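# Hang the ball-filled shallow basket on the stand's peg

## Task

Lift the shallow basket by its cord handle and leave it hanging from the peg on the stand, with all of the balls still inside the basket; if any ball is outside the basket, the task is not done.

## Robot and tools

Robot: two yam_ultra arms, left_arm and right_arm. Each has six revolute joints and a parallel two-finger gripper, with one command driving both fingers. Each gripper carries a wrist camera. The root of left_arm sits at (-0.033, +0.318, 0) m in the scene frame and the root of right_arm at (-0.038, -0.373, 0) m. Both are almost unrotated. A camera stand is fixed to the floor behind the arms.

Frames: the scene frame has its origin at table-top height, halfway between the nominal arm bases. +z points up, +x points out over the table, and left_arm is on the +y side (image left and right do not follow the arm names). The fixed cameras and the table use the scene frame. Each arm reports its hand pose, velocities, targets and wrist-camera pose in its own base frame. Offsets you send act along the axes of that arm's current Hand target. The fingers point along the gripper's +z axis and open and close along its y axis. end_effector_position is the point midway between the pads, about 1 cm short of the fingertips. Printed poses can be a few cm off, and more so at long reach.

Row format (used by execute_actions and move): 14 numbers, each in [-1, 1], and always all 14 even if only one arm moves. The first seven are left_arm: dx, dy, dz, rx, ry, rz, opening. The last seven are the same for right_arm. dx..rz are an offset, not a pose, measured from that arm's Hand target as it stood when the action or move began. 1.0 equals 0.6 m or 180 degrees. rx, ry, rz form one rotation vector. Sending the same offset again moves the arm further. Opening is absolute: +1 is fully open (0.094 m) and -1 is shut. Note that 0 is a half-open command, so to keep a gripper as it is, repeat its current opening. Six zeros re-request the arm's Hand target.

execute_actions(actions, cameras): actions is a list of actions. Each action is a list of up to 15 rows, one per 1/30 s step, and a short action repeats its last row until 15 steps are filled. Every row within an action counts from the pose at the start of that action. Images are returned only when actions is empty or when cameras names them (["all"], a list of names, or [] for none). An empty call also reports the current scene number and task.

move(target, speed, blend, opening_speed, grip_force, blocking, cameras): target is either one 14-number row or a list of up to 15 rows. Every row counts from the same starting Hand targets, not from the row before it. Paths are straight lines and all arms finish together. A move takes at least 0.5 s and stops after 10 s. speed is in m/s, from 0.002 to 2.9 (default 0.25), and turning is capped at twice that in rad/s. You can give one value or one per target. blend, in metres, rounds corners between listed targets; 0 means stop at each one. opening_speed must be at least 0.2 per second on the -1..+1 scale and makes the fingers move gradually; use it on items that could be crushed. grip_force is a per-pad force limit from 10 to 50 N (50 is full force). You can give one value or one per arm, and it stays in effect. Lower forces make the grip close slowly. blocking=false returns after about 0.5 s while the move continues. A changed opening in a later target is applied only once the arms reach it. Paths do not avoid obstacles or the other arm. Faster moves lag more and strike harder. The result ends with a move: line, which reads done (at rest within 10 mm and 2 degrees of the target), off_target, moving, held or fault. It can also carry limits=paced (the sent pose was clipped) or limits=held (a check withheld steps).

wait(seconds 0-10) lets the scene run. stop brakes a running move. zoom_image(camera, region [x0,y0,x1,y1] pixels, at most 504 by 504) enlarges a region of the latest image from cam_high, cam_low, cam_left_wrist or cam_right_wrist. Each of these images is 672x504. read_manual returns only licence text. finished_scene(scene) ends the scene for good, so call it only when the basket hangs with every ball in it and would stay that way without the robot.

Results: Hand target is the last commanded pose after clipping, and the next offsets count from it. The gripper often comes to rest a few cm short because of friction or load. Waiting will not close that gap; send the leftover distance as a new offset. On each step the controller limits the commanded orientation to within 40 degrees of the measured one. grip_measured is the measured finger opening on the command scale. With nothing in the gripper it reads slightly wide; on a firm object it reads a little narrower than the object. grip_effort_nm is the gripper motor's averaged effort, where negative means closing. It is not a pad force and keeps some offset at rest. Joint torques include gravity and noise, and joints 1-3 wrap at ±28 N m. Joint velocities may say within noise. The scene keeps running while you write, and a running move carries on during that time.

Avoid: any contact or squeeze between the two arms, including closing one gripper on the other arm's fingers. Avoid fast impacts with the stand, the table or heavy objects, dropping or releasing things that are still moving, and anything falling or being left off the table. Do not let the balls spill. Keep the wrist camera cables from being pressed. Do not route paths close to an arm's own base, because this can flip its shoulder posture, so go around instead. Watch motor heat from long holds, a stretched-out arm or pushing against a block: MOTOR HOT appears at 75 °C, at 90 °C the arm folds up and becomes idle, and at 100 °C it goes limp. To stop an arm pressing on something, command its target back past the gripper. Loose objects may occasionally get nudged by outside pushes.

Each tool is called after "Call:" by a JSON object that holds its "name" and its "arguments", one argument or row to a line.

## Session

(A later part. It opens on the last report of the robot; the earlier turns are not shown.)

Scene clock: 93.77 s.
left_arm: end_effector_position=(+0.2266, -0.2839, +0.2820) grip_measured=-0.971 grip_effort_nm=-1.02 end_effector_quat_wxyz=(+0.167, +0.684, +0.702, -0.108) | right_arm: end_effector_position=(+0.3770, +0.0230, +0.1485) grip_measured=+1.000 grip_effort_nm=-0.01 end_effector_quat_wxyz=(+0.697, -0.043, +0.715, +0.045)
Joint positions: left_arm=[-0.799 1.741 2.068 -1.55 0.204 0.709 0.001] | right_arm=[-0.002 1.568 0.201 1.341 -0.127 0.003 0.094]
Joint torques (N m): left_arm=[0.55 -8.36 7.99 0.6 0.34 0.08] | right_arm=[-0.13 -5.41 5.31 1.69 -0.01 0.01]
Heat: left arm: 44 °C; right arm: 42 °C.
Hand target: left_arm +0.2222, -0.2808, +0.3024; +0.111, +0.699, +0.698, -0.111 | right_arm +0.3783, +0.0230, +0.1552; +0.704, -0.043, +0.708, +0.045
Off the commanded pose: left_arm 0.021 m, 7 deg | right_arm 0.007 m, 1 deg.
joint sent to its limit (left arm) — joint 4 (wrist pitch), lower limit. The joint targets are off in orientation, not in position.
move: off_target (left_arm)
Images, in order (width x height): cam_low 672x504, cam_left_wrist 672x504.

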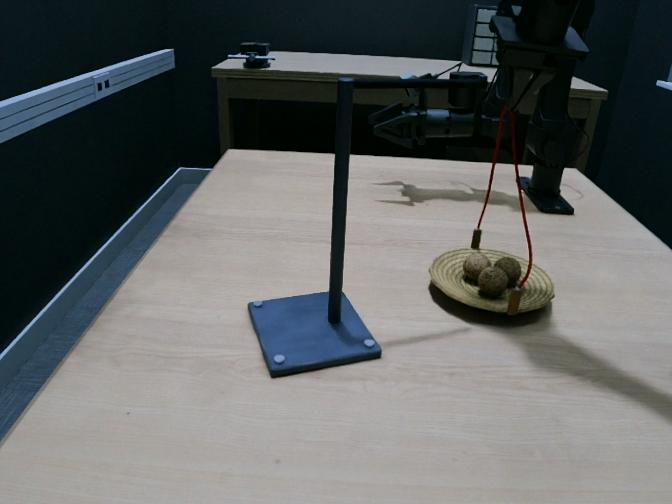

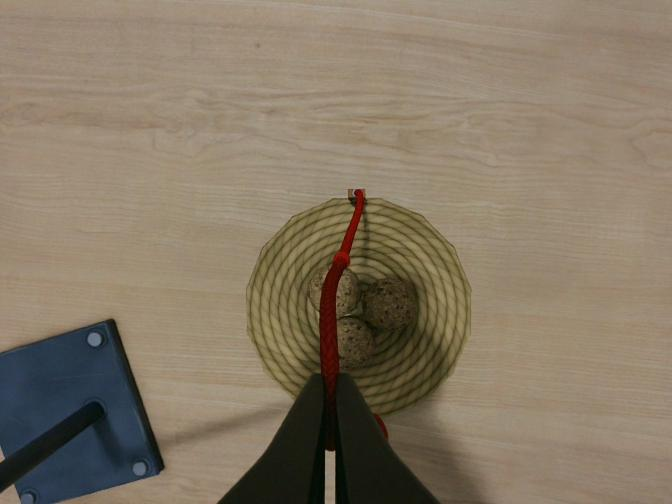

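Call:
{"name": "move", "arguments": {
  "target": [-0.015,-0.015,-0.05,0,0,0,-1,0,0,0,0,0,0,1],
  "speed": 0.04,
  "cameras": ["cam_left_wrist","cam_low","cam_high"]
}}

Call:
{"name": "move", "arguments": {
  "target": [-0.01,-0.01,-0.04,0,0,0,-1,0,0,0,0,0,0,1],
  "speed": 0.04,
  "cameras": ["cam_left_wrist","cam_low","cam_high"]
}}

Scene clock: 99.63 s.
left_arm: end_effector_position=(+0.2198, -0.2796, +0.3078) grip_measured=-0.971 grip_effort_nm=-1.02 end_effector_quat_wxyz=(+0.200, +0.676, +0.700, -0.112) | right_arm: end_effector_position=(+0.3770, +0.0230, +0.1485) grip_measured=+1.000 grip_effort_nm=-0.01 end_effector_quat_wxyz=(+0.697, -0.043, +0.715, +0.045)
Joint positions: left_arm=[-0.804 1.699 2.111 -1.566 0.204 0.688 0.001] | right_arm=[-0.002 1.568 0.201 1.341 -0.127 0.003 0.094]
Joint torques (N m): left_arm=[-0.54 -8.36 8.43 0.87 0.33 -0.03] | right_arm=[0.18 -5.61 5.18 1.68 -0.01 -0.04]
Heat: left arm: 44 °C; right arm: 43 °C.
Hand target: left_arm +0.2132, -0.2801, +0.3338; +0.111, +0.699, +0.698, -0.110 | right_arm +0.3783, +0.0230, +0.1552; +0.704, -0.043, +0.708, +0.045
Off the commanded pose: left_arm 0.027 m, 10 deg | right_arm 0.007 m, 1 deg.
joint read past its limit (left arm) — joint 4 (wrist pitch), lower limit.
joint sent to its limit (left arm) — joint 4 (wrist pitch), lower limit. The joint targets are off in orientation, not in position.
move: off_target (left_arm)
Images, in order (width x height): cam_high 672x504, cam_low 672x504, cam_left_wrist 672x504.

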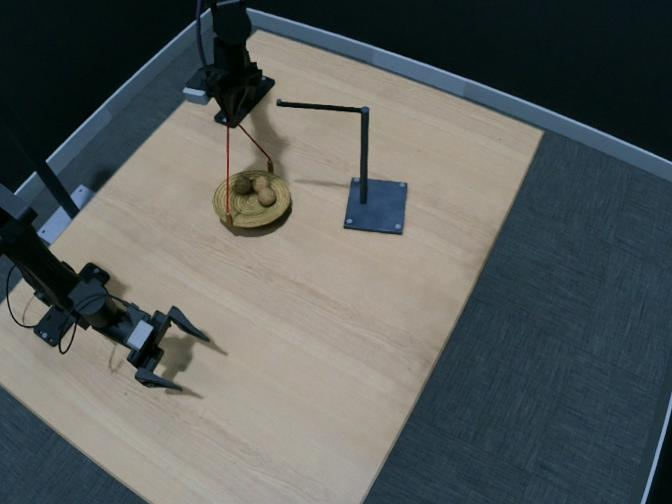

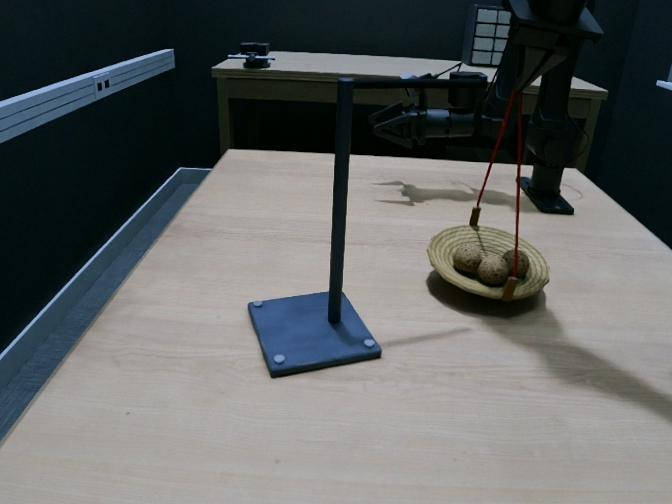

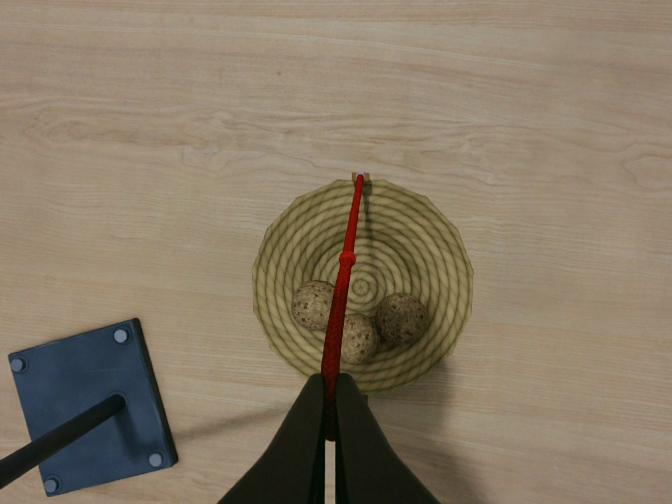

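Scene clock: 103.10 s.
left_arm: end_effector_position=(+0.2150, -0.2785, +0.3323) grip_measured=-0.971 grip_effort_nm=-1.02 end_effector_quat_wxyz=(+0.235, +0.668, +0.697, -0.117) | right_arm: end_effector_position=(+0.3770, +0.0230, +0.1485) grip_measured=+1.000 grip_effort_nm=-0.01 end_effector_quat_wxyz=(+0.697, -0.043, +0.715, +0.045)
Joint positions: left_arm=[-0.812 1.668 2.159 -1.569 0.204 0.664 0.001] | right_arm=[-0.002 1.568 0.201 1.341 -0.127 0.003 0.094]
Joint torques (N m): left_arm=[-0.57 -7.95 8.25 1.01 0.34 -0.06] | right_arm=[-0.12 -5.57 5.12 1.7 0.03 0.01]
Heat: left arm: 44 °C; right arm: 43 °C.
Hand target: left_arm +0.2072, -0.2783, +0.3586; +0.112, +0.699, +0.698, -0.110 | right_arm +0.3783, +0.0230, +0.1552; +0.704, -0.043, +0.708, +0.045
Off the commanded pose: left_arm 0.027 m, 15 deg | right_arm 0.007 m, 1 deg.
joint read past its limit (left arm) — joint 4 (wrist pitch), lower limit.
joint sent to its limit (left arm) — joint 4 (wrist pitch), lower limit. The joint targets are off in orientation, not in position.
move: off_target (left_arm)
Images, in order (width x height): cam_high 672x504, cam_low 672x504, cam_left_wrist 672x504.

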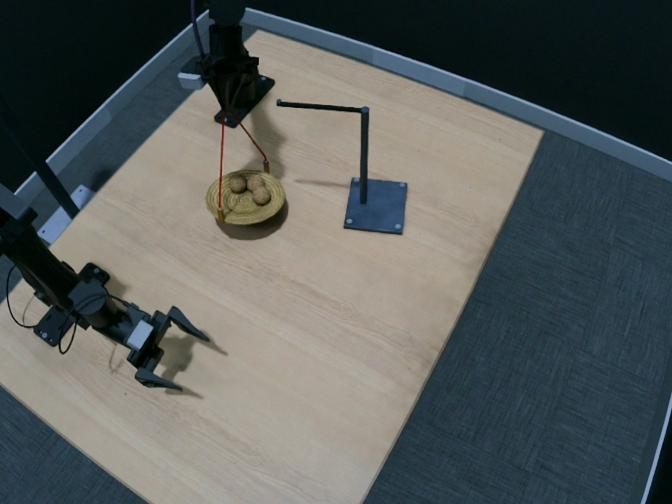

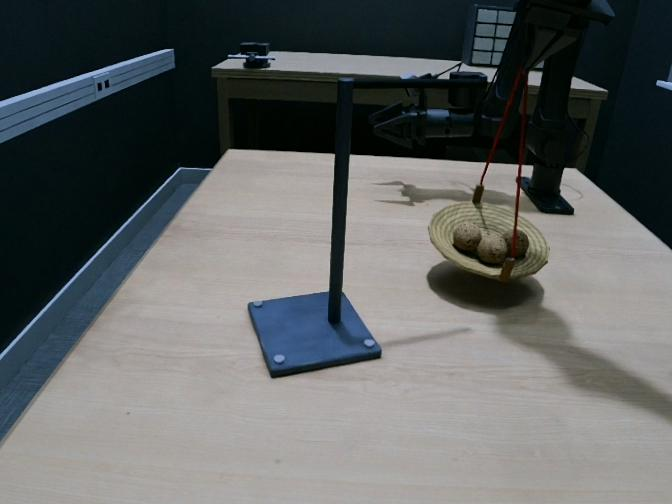

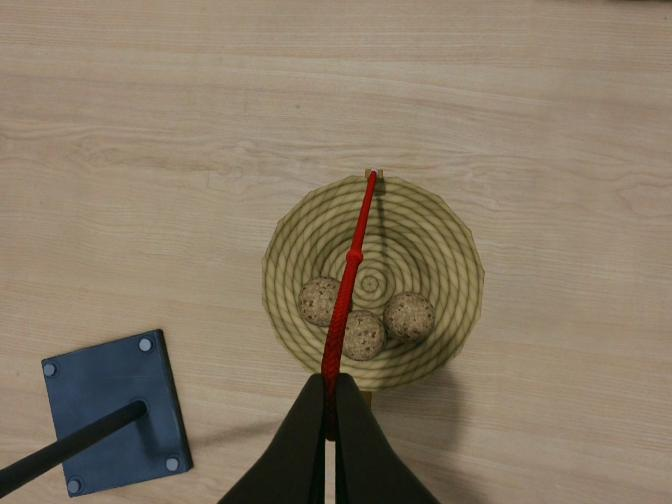

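Call:
{"name": "move", "arguments": {
  "target": [
    [-0.015,0.02,-0.05,0,0,0,-1,0,0,0,0,0,0,1],
    [0.096,0.03,-0.085,0,0,0,-1,0,0,0,0,0,0,1]
  ],
  "speed": 0.05,
  "blend": [0.02,0],
  "cameras": ["cam_left_wrist","cam_low","cam_high"]
}}

Scene clock: 112.60 s.
left_arm: end_effector_position=(+0.2312, -0.2082, +0.3761) grip_measured=-0.971 grip_effort_nm=-1.02 end_effector_quat_wxyz=(+0.317, +0.643, +0.692, -0.086) | right_arm: end_effector_position=(+0.3770, +0.0230, +0.1485) grip_measured=+1.000 grip_effort_nm=-0.01 end_effector_quat_wxyz=(+0.697, -0.043, +0.715, +0.045)
Joint positions: left_arm=[-0.587 1.503 2.132 -1.576 0.26 0.827 0.001] | right_arm=[-0.002 1.568 0.201 1.341 -0.127 0.003 0.094]
Joint torques (N m): left_arm=[0.39 -5.52 4.83 1.24 0.43 0.08] | right_arm=[-0.16 -5.46 5.16 1.62 -0.01 -0.01]
Heat: left arm: 44 °C; right arm: 43 °C.
Hand target: left_arm +0.2251, -0.2079, +0.3892; +0.111, +0.699, +0.698, -0.110 | right_arm +0.3783, +0.0230, +0.1552; +0.704, -0.043, +0.708, +0.045
Off the commanded pose: left_arm 0.014 m, 25 deg | right_arm 0.007 m, 1 deg.
joint read past its limit (left arm) — joint 4 (wrist pitch), lower limit.
joint sent to its limit (left arm) — joint 4 (wrist pitch), lower limit. The joint targets are off in orientation, not in position.
move: off_target (left_arm)
Images, in order (width x height): cam_high 672x504, cam_low 672x504, cam_left_wrist 672x504.

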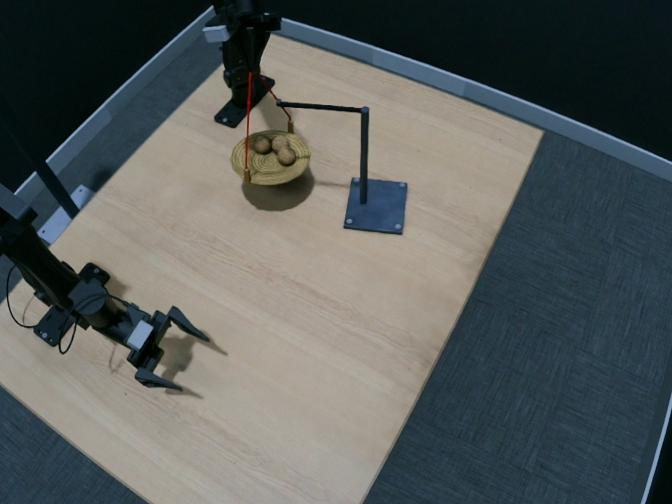

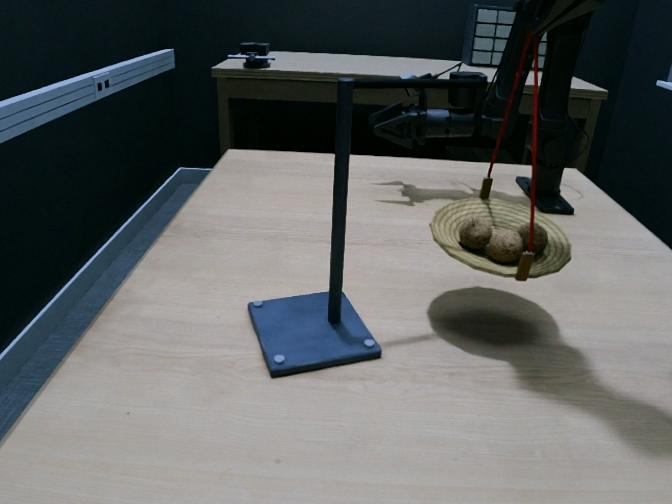

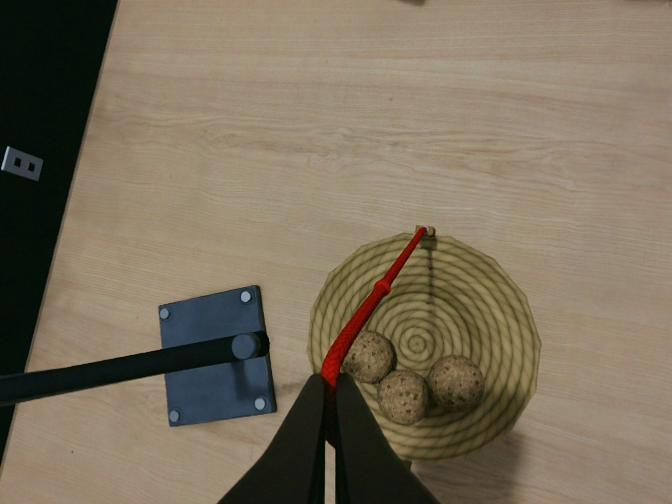

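Call:
{"name": "move", "arguments": {
  "target": [0.0095,0.128,-0.003,0,0,0,-1,0,0,0,0,0,0,1],
  "speed": 0.05,
  "cameras": ["cam_left_wrist","cam_low","cam_high"]
}}

Scene clock: 127.83 s.
left_arm: end_effector_position=(+0.3001, -0.1983, +0.3753) grip_measured=-0.971 grip_effort_nm=-1.02 end_effector_quat_wxyz=(+0.328, +0.638, +0.693, -0.062) | right_arm: end_effector_position=(+0.3770, +0.0230, +0.1485) grip_measured=+1.000 grip_effort_nm=-0.01 end_effector_quat_wxyz=(+0.697, -0.043, +0.715, +0.045)
Joint positions: left_arm=[-0.436 1.691 2.315 -1.576 0.305 0.954 0.001] | right_arm=[-0.002 1.568 0.201 1.341 -0.127 0.003 0.094]
Joint torques (N m): left_arm=[0.51 -4.75 7.73 1.23 0.46 0.07] | right_arm=[0.12 -5.44 5.16 1.67 -0.01 0.02]
Heat: left arm: 43 °C; right arm: 43 °C.
Hand target: left_arm +0.3020, -0.2018, +0.3891; +0.111, +0.699, +0.698, -0.110 | right_arm +0.3783, +0.0230, +0.1552; +0.704, -0.043, +0.708, +0.045
Off the commanded pose: left_arm 0.014 m, 26 deg | right_arm 0.007 m, 1 deg.
joint read past its limit (left arm) — joint 4 (wrist pitch), lower limit.
joint sent to its limit (left arm) — joint 4 (wrist pitch), lower limit. The joint targets are off in orientation, not in position.
move: off_target (left_arm)
Images, in order (width x height): cam_high 672x504, cam_low 672x504, cam_left_wrist 672x504.

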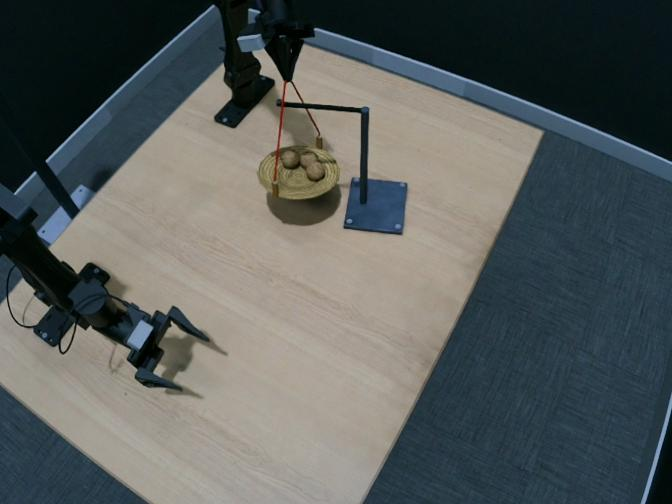

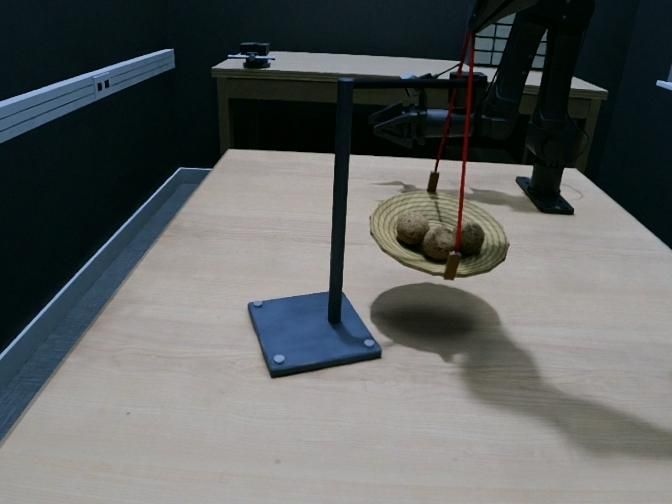

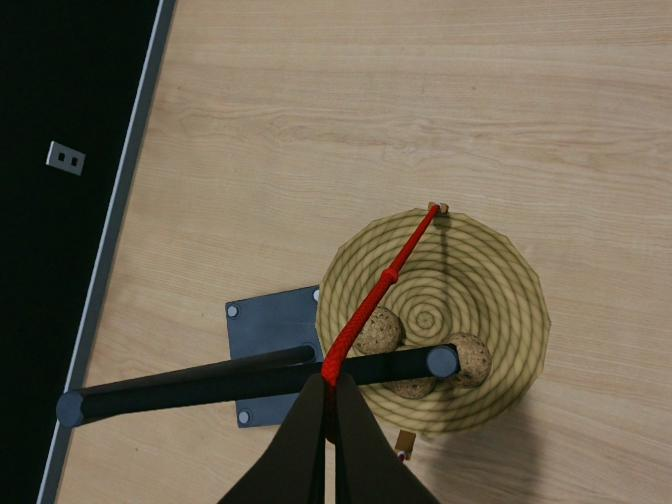

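Call:
{"name": "move", "arguments": {
  "target": [0.026,0,0.079,0,0,0,-1,0,0,0,0,0,0,1],
  "speed": 0.04,
  "cameras": ["cam_left_wrist","cam_low","cam_high"]
}}

Scene clock: 136.67 s.
left_arm: end_effector_position=(+0.3001, -0.1977, +0.3358) grip_measured=-0.971 grip_effort_nm=-1.02 end_effector_quat_wxyz=(+0.271, +0.657, +0.700, -0.073) | right_arm: end_effector_position=(+0.3770, +0.0230, +0.1485) grip_measured=+1.000 grip_effort_nm=-0.01 end_effector_quat_wxyz=(+0.697, -0.043, +0.715, +0.045)
Joint positions: left_arm=[-0.436 1.702 2.198 -1.576 0.301 0.996 0.001] | right_arm=[-0.002 1.568 0.201 1.341 -0.127 0.003 0.094]
Joint torques (N m): left_arm=[-0.35 -5.12 5.22 1.07 0.3 0.07] | right_arm=[0.13 -5.59 5.16 1.68 0.02 -0.03]
Heat: left arm: 43 °C; right arm: 43 °C.
Hand target: left_arm +0.3020, -0.2017, +0.3393; +0.111, +0.699, +0.698, -0.110 | right_arm +0.3783, +0.0230, +0.1552; +0.704, -0.043, +0.708, +0.045
Off the commanded pose: left_arm 0.006 m, 19 deg | right_arm 0.007 m, 1 deg.
joint read past its limit (left arm) — joint 4 (wrist pitch), lower limit.
joint sent to its limit (left arm) — joint 4 (wrist pitch), lower limit. The joint targets are off in orientation, not in position.
move: off_target (left_arm)
Images, in order (width x height): cam_high 672x504, cam_low 672x504, cam_left_wrist 672x504.

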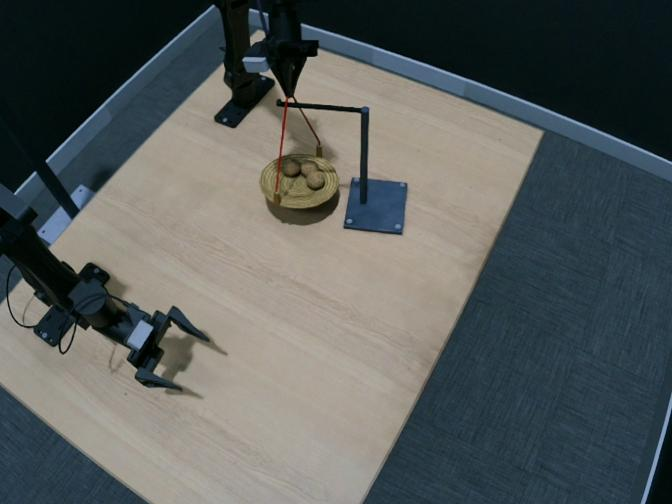

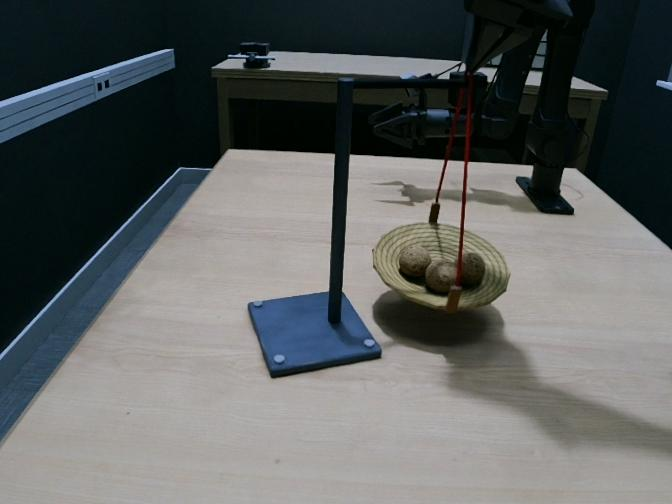

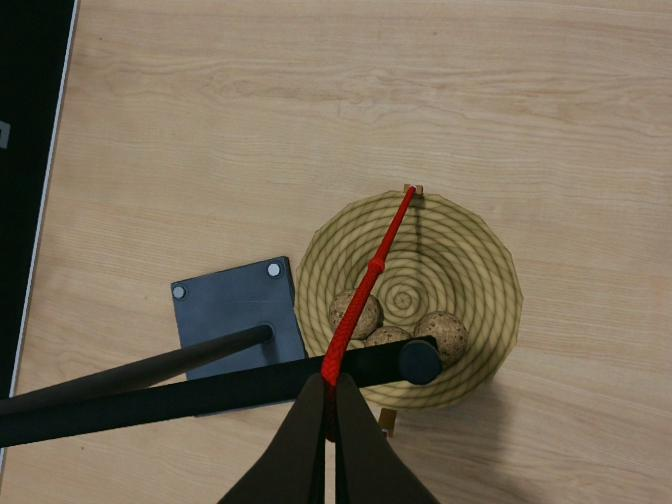

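Call:
{"name": "move", "arguments": {
  "target": [0.01,0,0.035,0,0,0,-1,0,0,0,0,0,0,1],
  "speed": 0.03,
  "cameras": ["cam_left_wrist","cam_low"]
}}

Call:
{"name": "zoom_image", "arguments": {
  "camera": "cam_low",
  "region": [400, 20, 540, 125]
}}

Scene clock: 144.97 s.
left_arm: end_effector_position=(+0.2994, -0.1984, +0.3229) grip_measured=-0.971 grip_effort_nm=-1.02 end_effector_quat_wxyz=(+0.253, +0.664, +0.699, -0.077) | right_arm: end_effector_position=(+0.3770, +0.0230, +0.1485) grip_measured=+1.000 grip_effort_nm=-0.01 end_effector_quat_wxyz=(+0.697, -0.043, +0.715, +0.045)
Joint positions: left_arm=[-0.44 1.707 2.161 -1.574 0.298 1.011 0.001] | right_arm=[-0.002 1.568 0.201 1.341 -0.127 0.003 0.094]
Joint torques (N m): left_arm=[-0.47 -4.57 3.88 0.99 0.25 0.08] | right_arm=[0.2 -5.61 5.3 1.67 -0.03 -0.02]
Heat: left arm: 43 °C; right arm: 43 °C.
Hand target: left_arm +0.3021, -0.2025, +0.3174; +0.111, +0.699, +0.698, -0.111 | right_arm +0.3783, +0.0230, +0.1552; +0.704, -0.043, +0.708, +0.045
Off the commanded pose: left_arm 0.007 m, 17 deg | right_arm 0.007 m, 1 deg.
joint read past its limit (left arm) — joint 4 (wrist pitch), lower limit.
joint sent to its limit (left arm) — joint 4 (wrist pitch), lower limit. The joint targets are off in orientation, not in position.
move: off_target (left_arm)
Images, in order (width x height): cam_low 672x504, cam_left_wrist 672x504.

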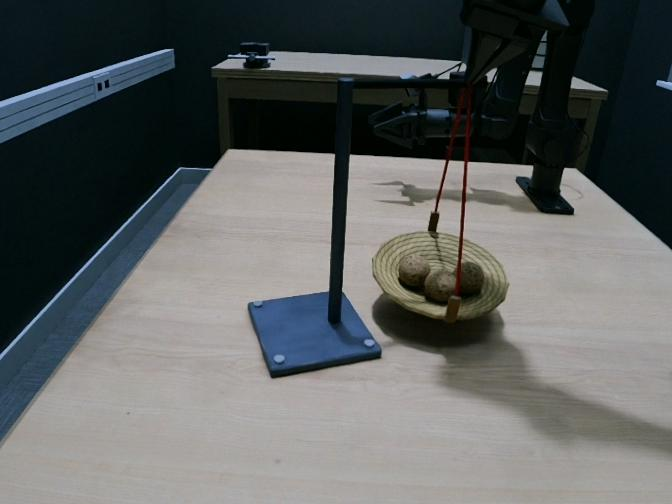

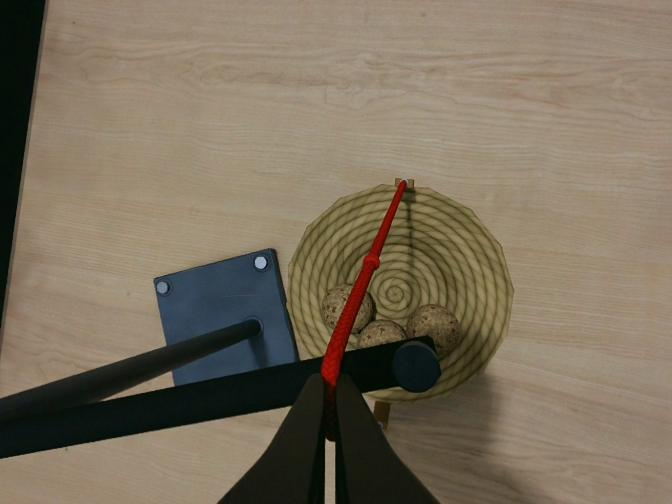

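Scaled by 3.600.

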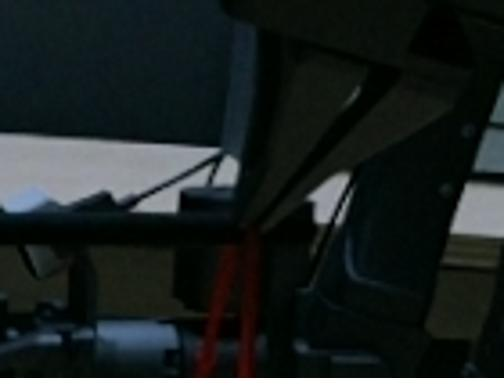

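Call:
{"name": "move", "arguments": {
  "target": [0.007,0,0.022,0,0,0,-1,0,0,0,0,0,0,1],
  "speed": 0.03,
  "cameras": ["cam_left_wrist","cam_low"]
}}

Call:
{"name": "zoom_image", "arguments": {
  "camera": "cam_low",
  "region": [400, 20, 540, 125]
}}

Scene clock: 152.03 s.
left_arm: end_effector_position=(+0.2994, -0.1986, +0.3219) grip_measured=-0.971 grip_effort_nm=-1.03 end_effector_quat_wxyz=(+0.255, +0.668, +0.695, -0.075) | right_arm: end_effector_position=(+0.3770, +0.0230, +0.1485) grip_measured=+1.000 grip_effort_nm=-0.01 end_effector_quat_wxyz=(+0.697, -0.043, +0.715, +0.045)
Joint positions: left_arm=[-0.44 1.7 2.145 -1.562 0.299 1.022 0.001] | right_arm=[-0.002 1.568 0.201 1.341 -0.127 0.003 0.094]
Joint torques (N m): left_arm=[-0.64 -3.3 2.37 0.88 0.21 0.08] | right_arm=[0.02 -5.64 5.2 1.63 -0.02 -0.02]
Heat: left arm: 42 °C; right arm: 43 °C.
Hand target: left_arm +0.3021, -0.2026, +0.3036; +0.111, +0.699, +0.698, -0.110 | right_arm +0.3783, +0.0230, +0.1552; +0.704, -0.043, +0.708, +0.045
Off the commanded pose: left_arm 0.019 m, 17 deg | right_arm 0.007 m, 1 deg.
joint read past its limit (left arm) — joint 4 (wrist pitch), lower limit.
joint sent to its limit (left arm) — joint 4 (wrist pitch), lower limit. The joint targets are off in orientation, not in position.
move: off_target (left_arm)
Images, in order (width x height): cam_low 672x504, cam_left_wrist 672x504.

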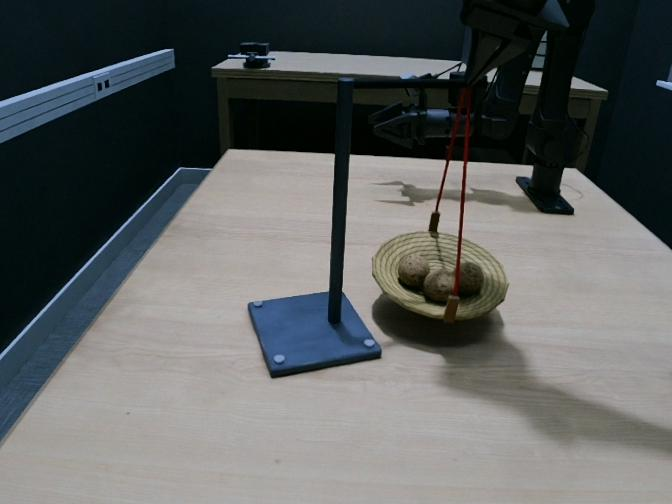

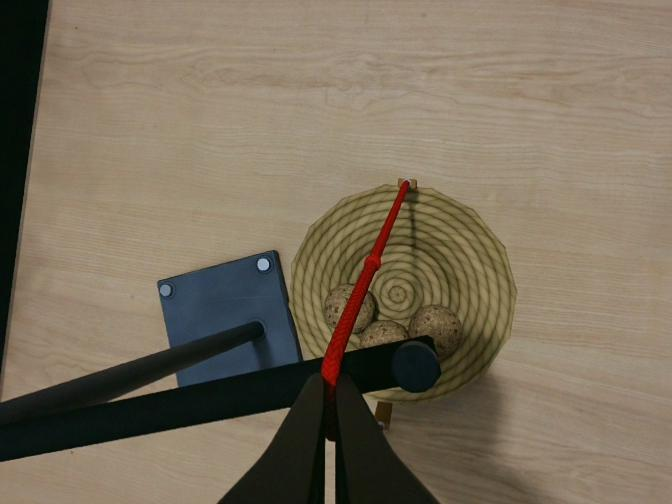

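Scaled by 3.600.

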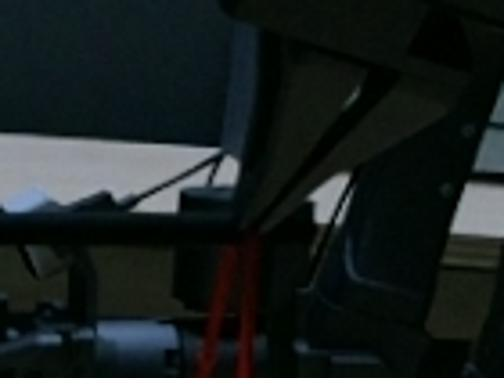

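Call:
{"name": "move", "arguments": {
  "target": [-0.005,0,-0.015,0,0,0,-0.65,0,0,0,0,0,0,1],
  "speed": 0.03,
  "opening_speed": 0.3,
  "cameras": ["cam_left_wrist","cam_low"]
}}

Call:
{"name": "zoom_image", "arguments": {
  "camera": "cam_low",
  "region": [400, 20, 540, 125]
}}

Scene clock: 158.67 s.
left_arm: end_effector_position=(+0.3049, -0.1983, +0.3235) grip_measured=-0.652 grip_effort_nm=0.10 end_effector_quat_wxyz=(+0.262, +0.667, +0.694, -0.066) | right_arm: end_effector_position=(+0.3770, +0.0230, +0.1485) grip_measured=+1.000 grip_effort_nm=-0.01 end_effector_quat_wxyz=(+0.697, -0.043, +0.715, +0.045)
Joint positions: left_arm=[-0.438 1.7 2.145 -1.542 0.287 1.022 0.016] | right_arm=[-0.002 1.568 0.201 1.341 -0.127 0.003 0.094]
Joint torques (N m): left_arm=[-0.81 -3.86 4.53 0.71 0.32 0.01] | right_arm=[0.1 -5.41 5.29 1.68 -0.01 -0.02]
Heat: left arm: 42 °C; right arm: 44 °C.
Hand target: left_arm +0.3021, -0.2026, +0.3132; +0.111, +0.699, +0.698, -0.110 | right_arm +0.3783, +0.0230, +0.1552; +0.704, -0.043, +0.708, +0.045
Off the commanded pose: left_arm 0.012 m, 18 deg | right_arm 0.007 m, 1 deg.
joint sent to its limit (left arm) — joint 4 (wrist pitch), lower limit. The joint targets are off in orientation, not in position.
move: off_target (left_arm)
Images, in order (width x height): cam_low 672x504, cam_left_wrist 672x504.

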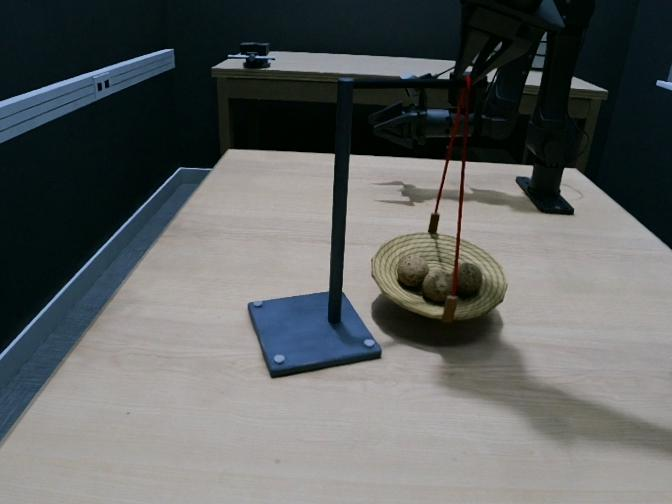

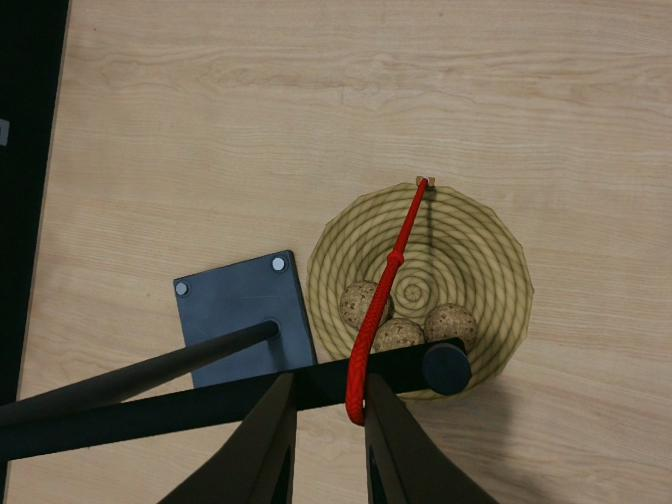

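Scaled by 3.600.

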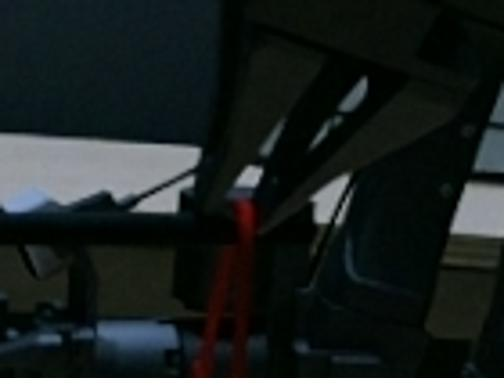

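Call:
{"name": "move", "arguments": {
  "target": [
    [-0.005,-0.008,-0.02,0,0,0,-0.55,0,0,0,0,0,0,1],
    [-0.04,-0.012,-0.17,0,0,0,-0.55,0,0,0,0,0,0,1]
  ],
  "speed": 0.04,
  "cameras": ["cam_left_wrist","cam_low","cam_high"]
}}

Scene clock: 168.27 s.
left_arm: end_effector_position=(+0.3046, -0.1971, +0.4004) grip_measured=-0.551 grip_effort_nm=0.08 end_effector_quat_wxyz=(+0.371, +0.630, +0.680, -0.057) | right_arm: end_effector_position=(+0.3770, +0.0230, +0.1485) grip_measured=+1.000 grip_effort_nm=-0.01 end_effector_quat_wxyz=(+0.697, -0.043, +0.715, +0.045)
Joint positions: left_arm=[-0.415 1.687 2.378 -1.552 0.33 0.956 0.021] | right_arm=[-0.002 1.568 0.201 1.341 -0.127 0.003 0.094]
Joint torques (N m): left_arm=[0.58 -6.69 6.65 1.1 0.38 -0.07] | right_arm=[0.09 -5.48 5.19 1.66 0.01 0]
Heat: left arm: 42 °C; right arm: 44 °C.
Hand target: left_arm +0.2947, -0.1940, +0.4175; +0.111, +0.699, +0.698, -0.111 | right_arm +0.3783, +0.0230, +0.1552; +0.704, -0.043, +0.708, +0.045
Off the commanded pose: left_arm 0.020 m, 32 deg | right_arm 0.007 m, 1 deg.
joint sent to its limit (left arm) — joint 4 (wrist pitch), lower limit. The joint targets are off in orientation, not in position.
move: off_target (left_arm)
Images, in order (width x height): cam_high 672x504, cam_low 672x504, cam_left_wrist 672x504.

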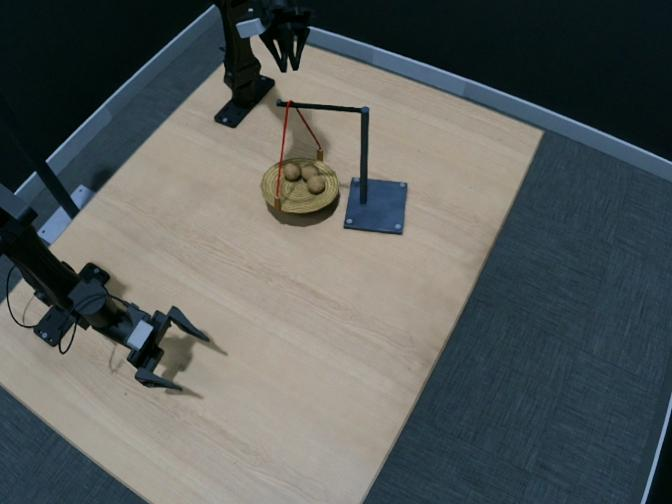

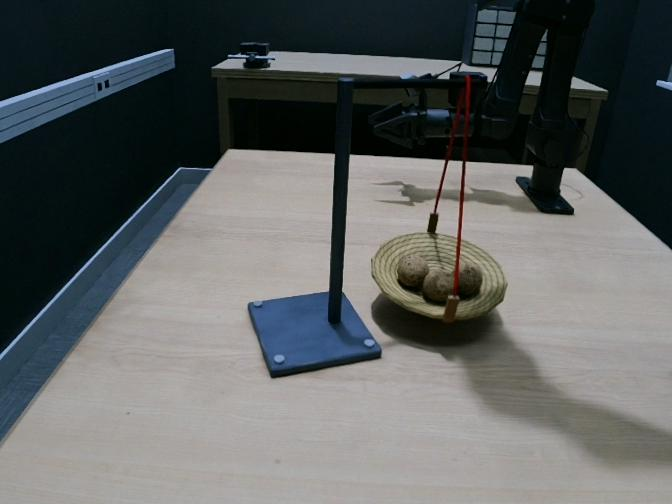

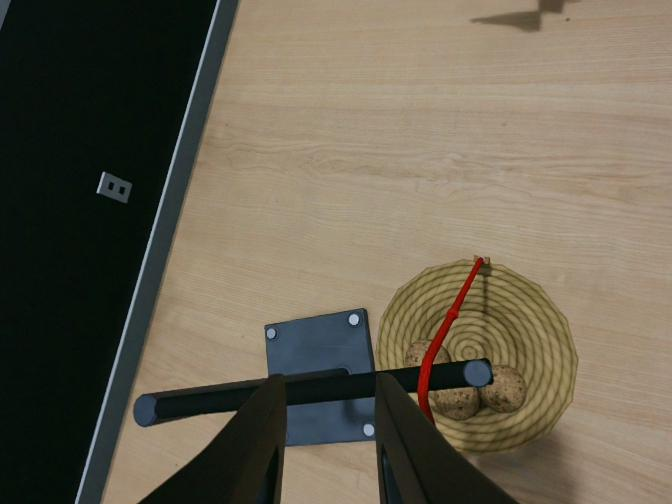

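Hung securely.

Call:
{"name": "finished_scene", "arguments": {
  "scene": 1
}}

The scene is finished: the task was done.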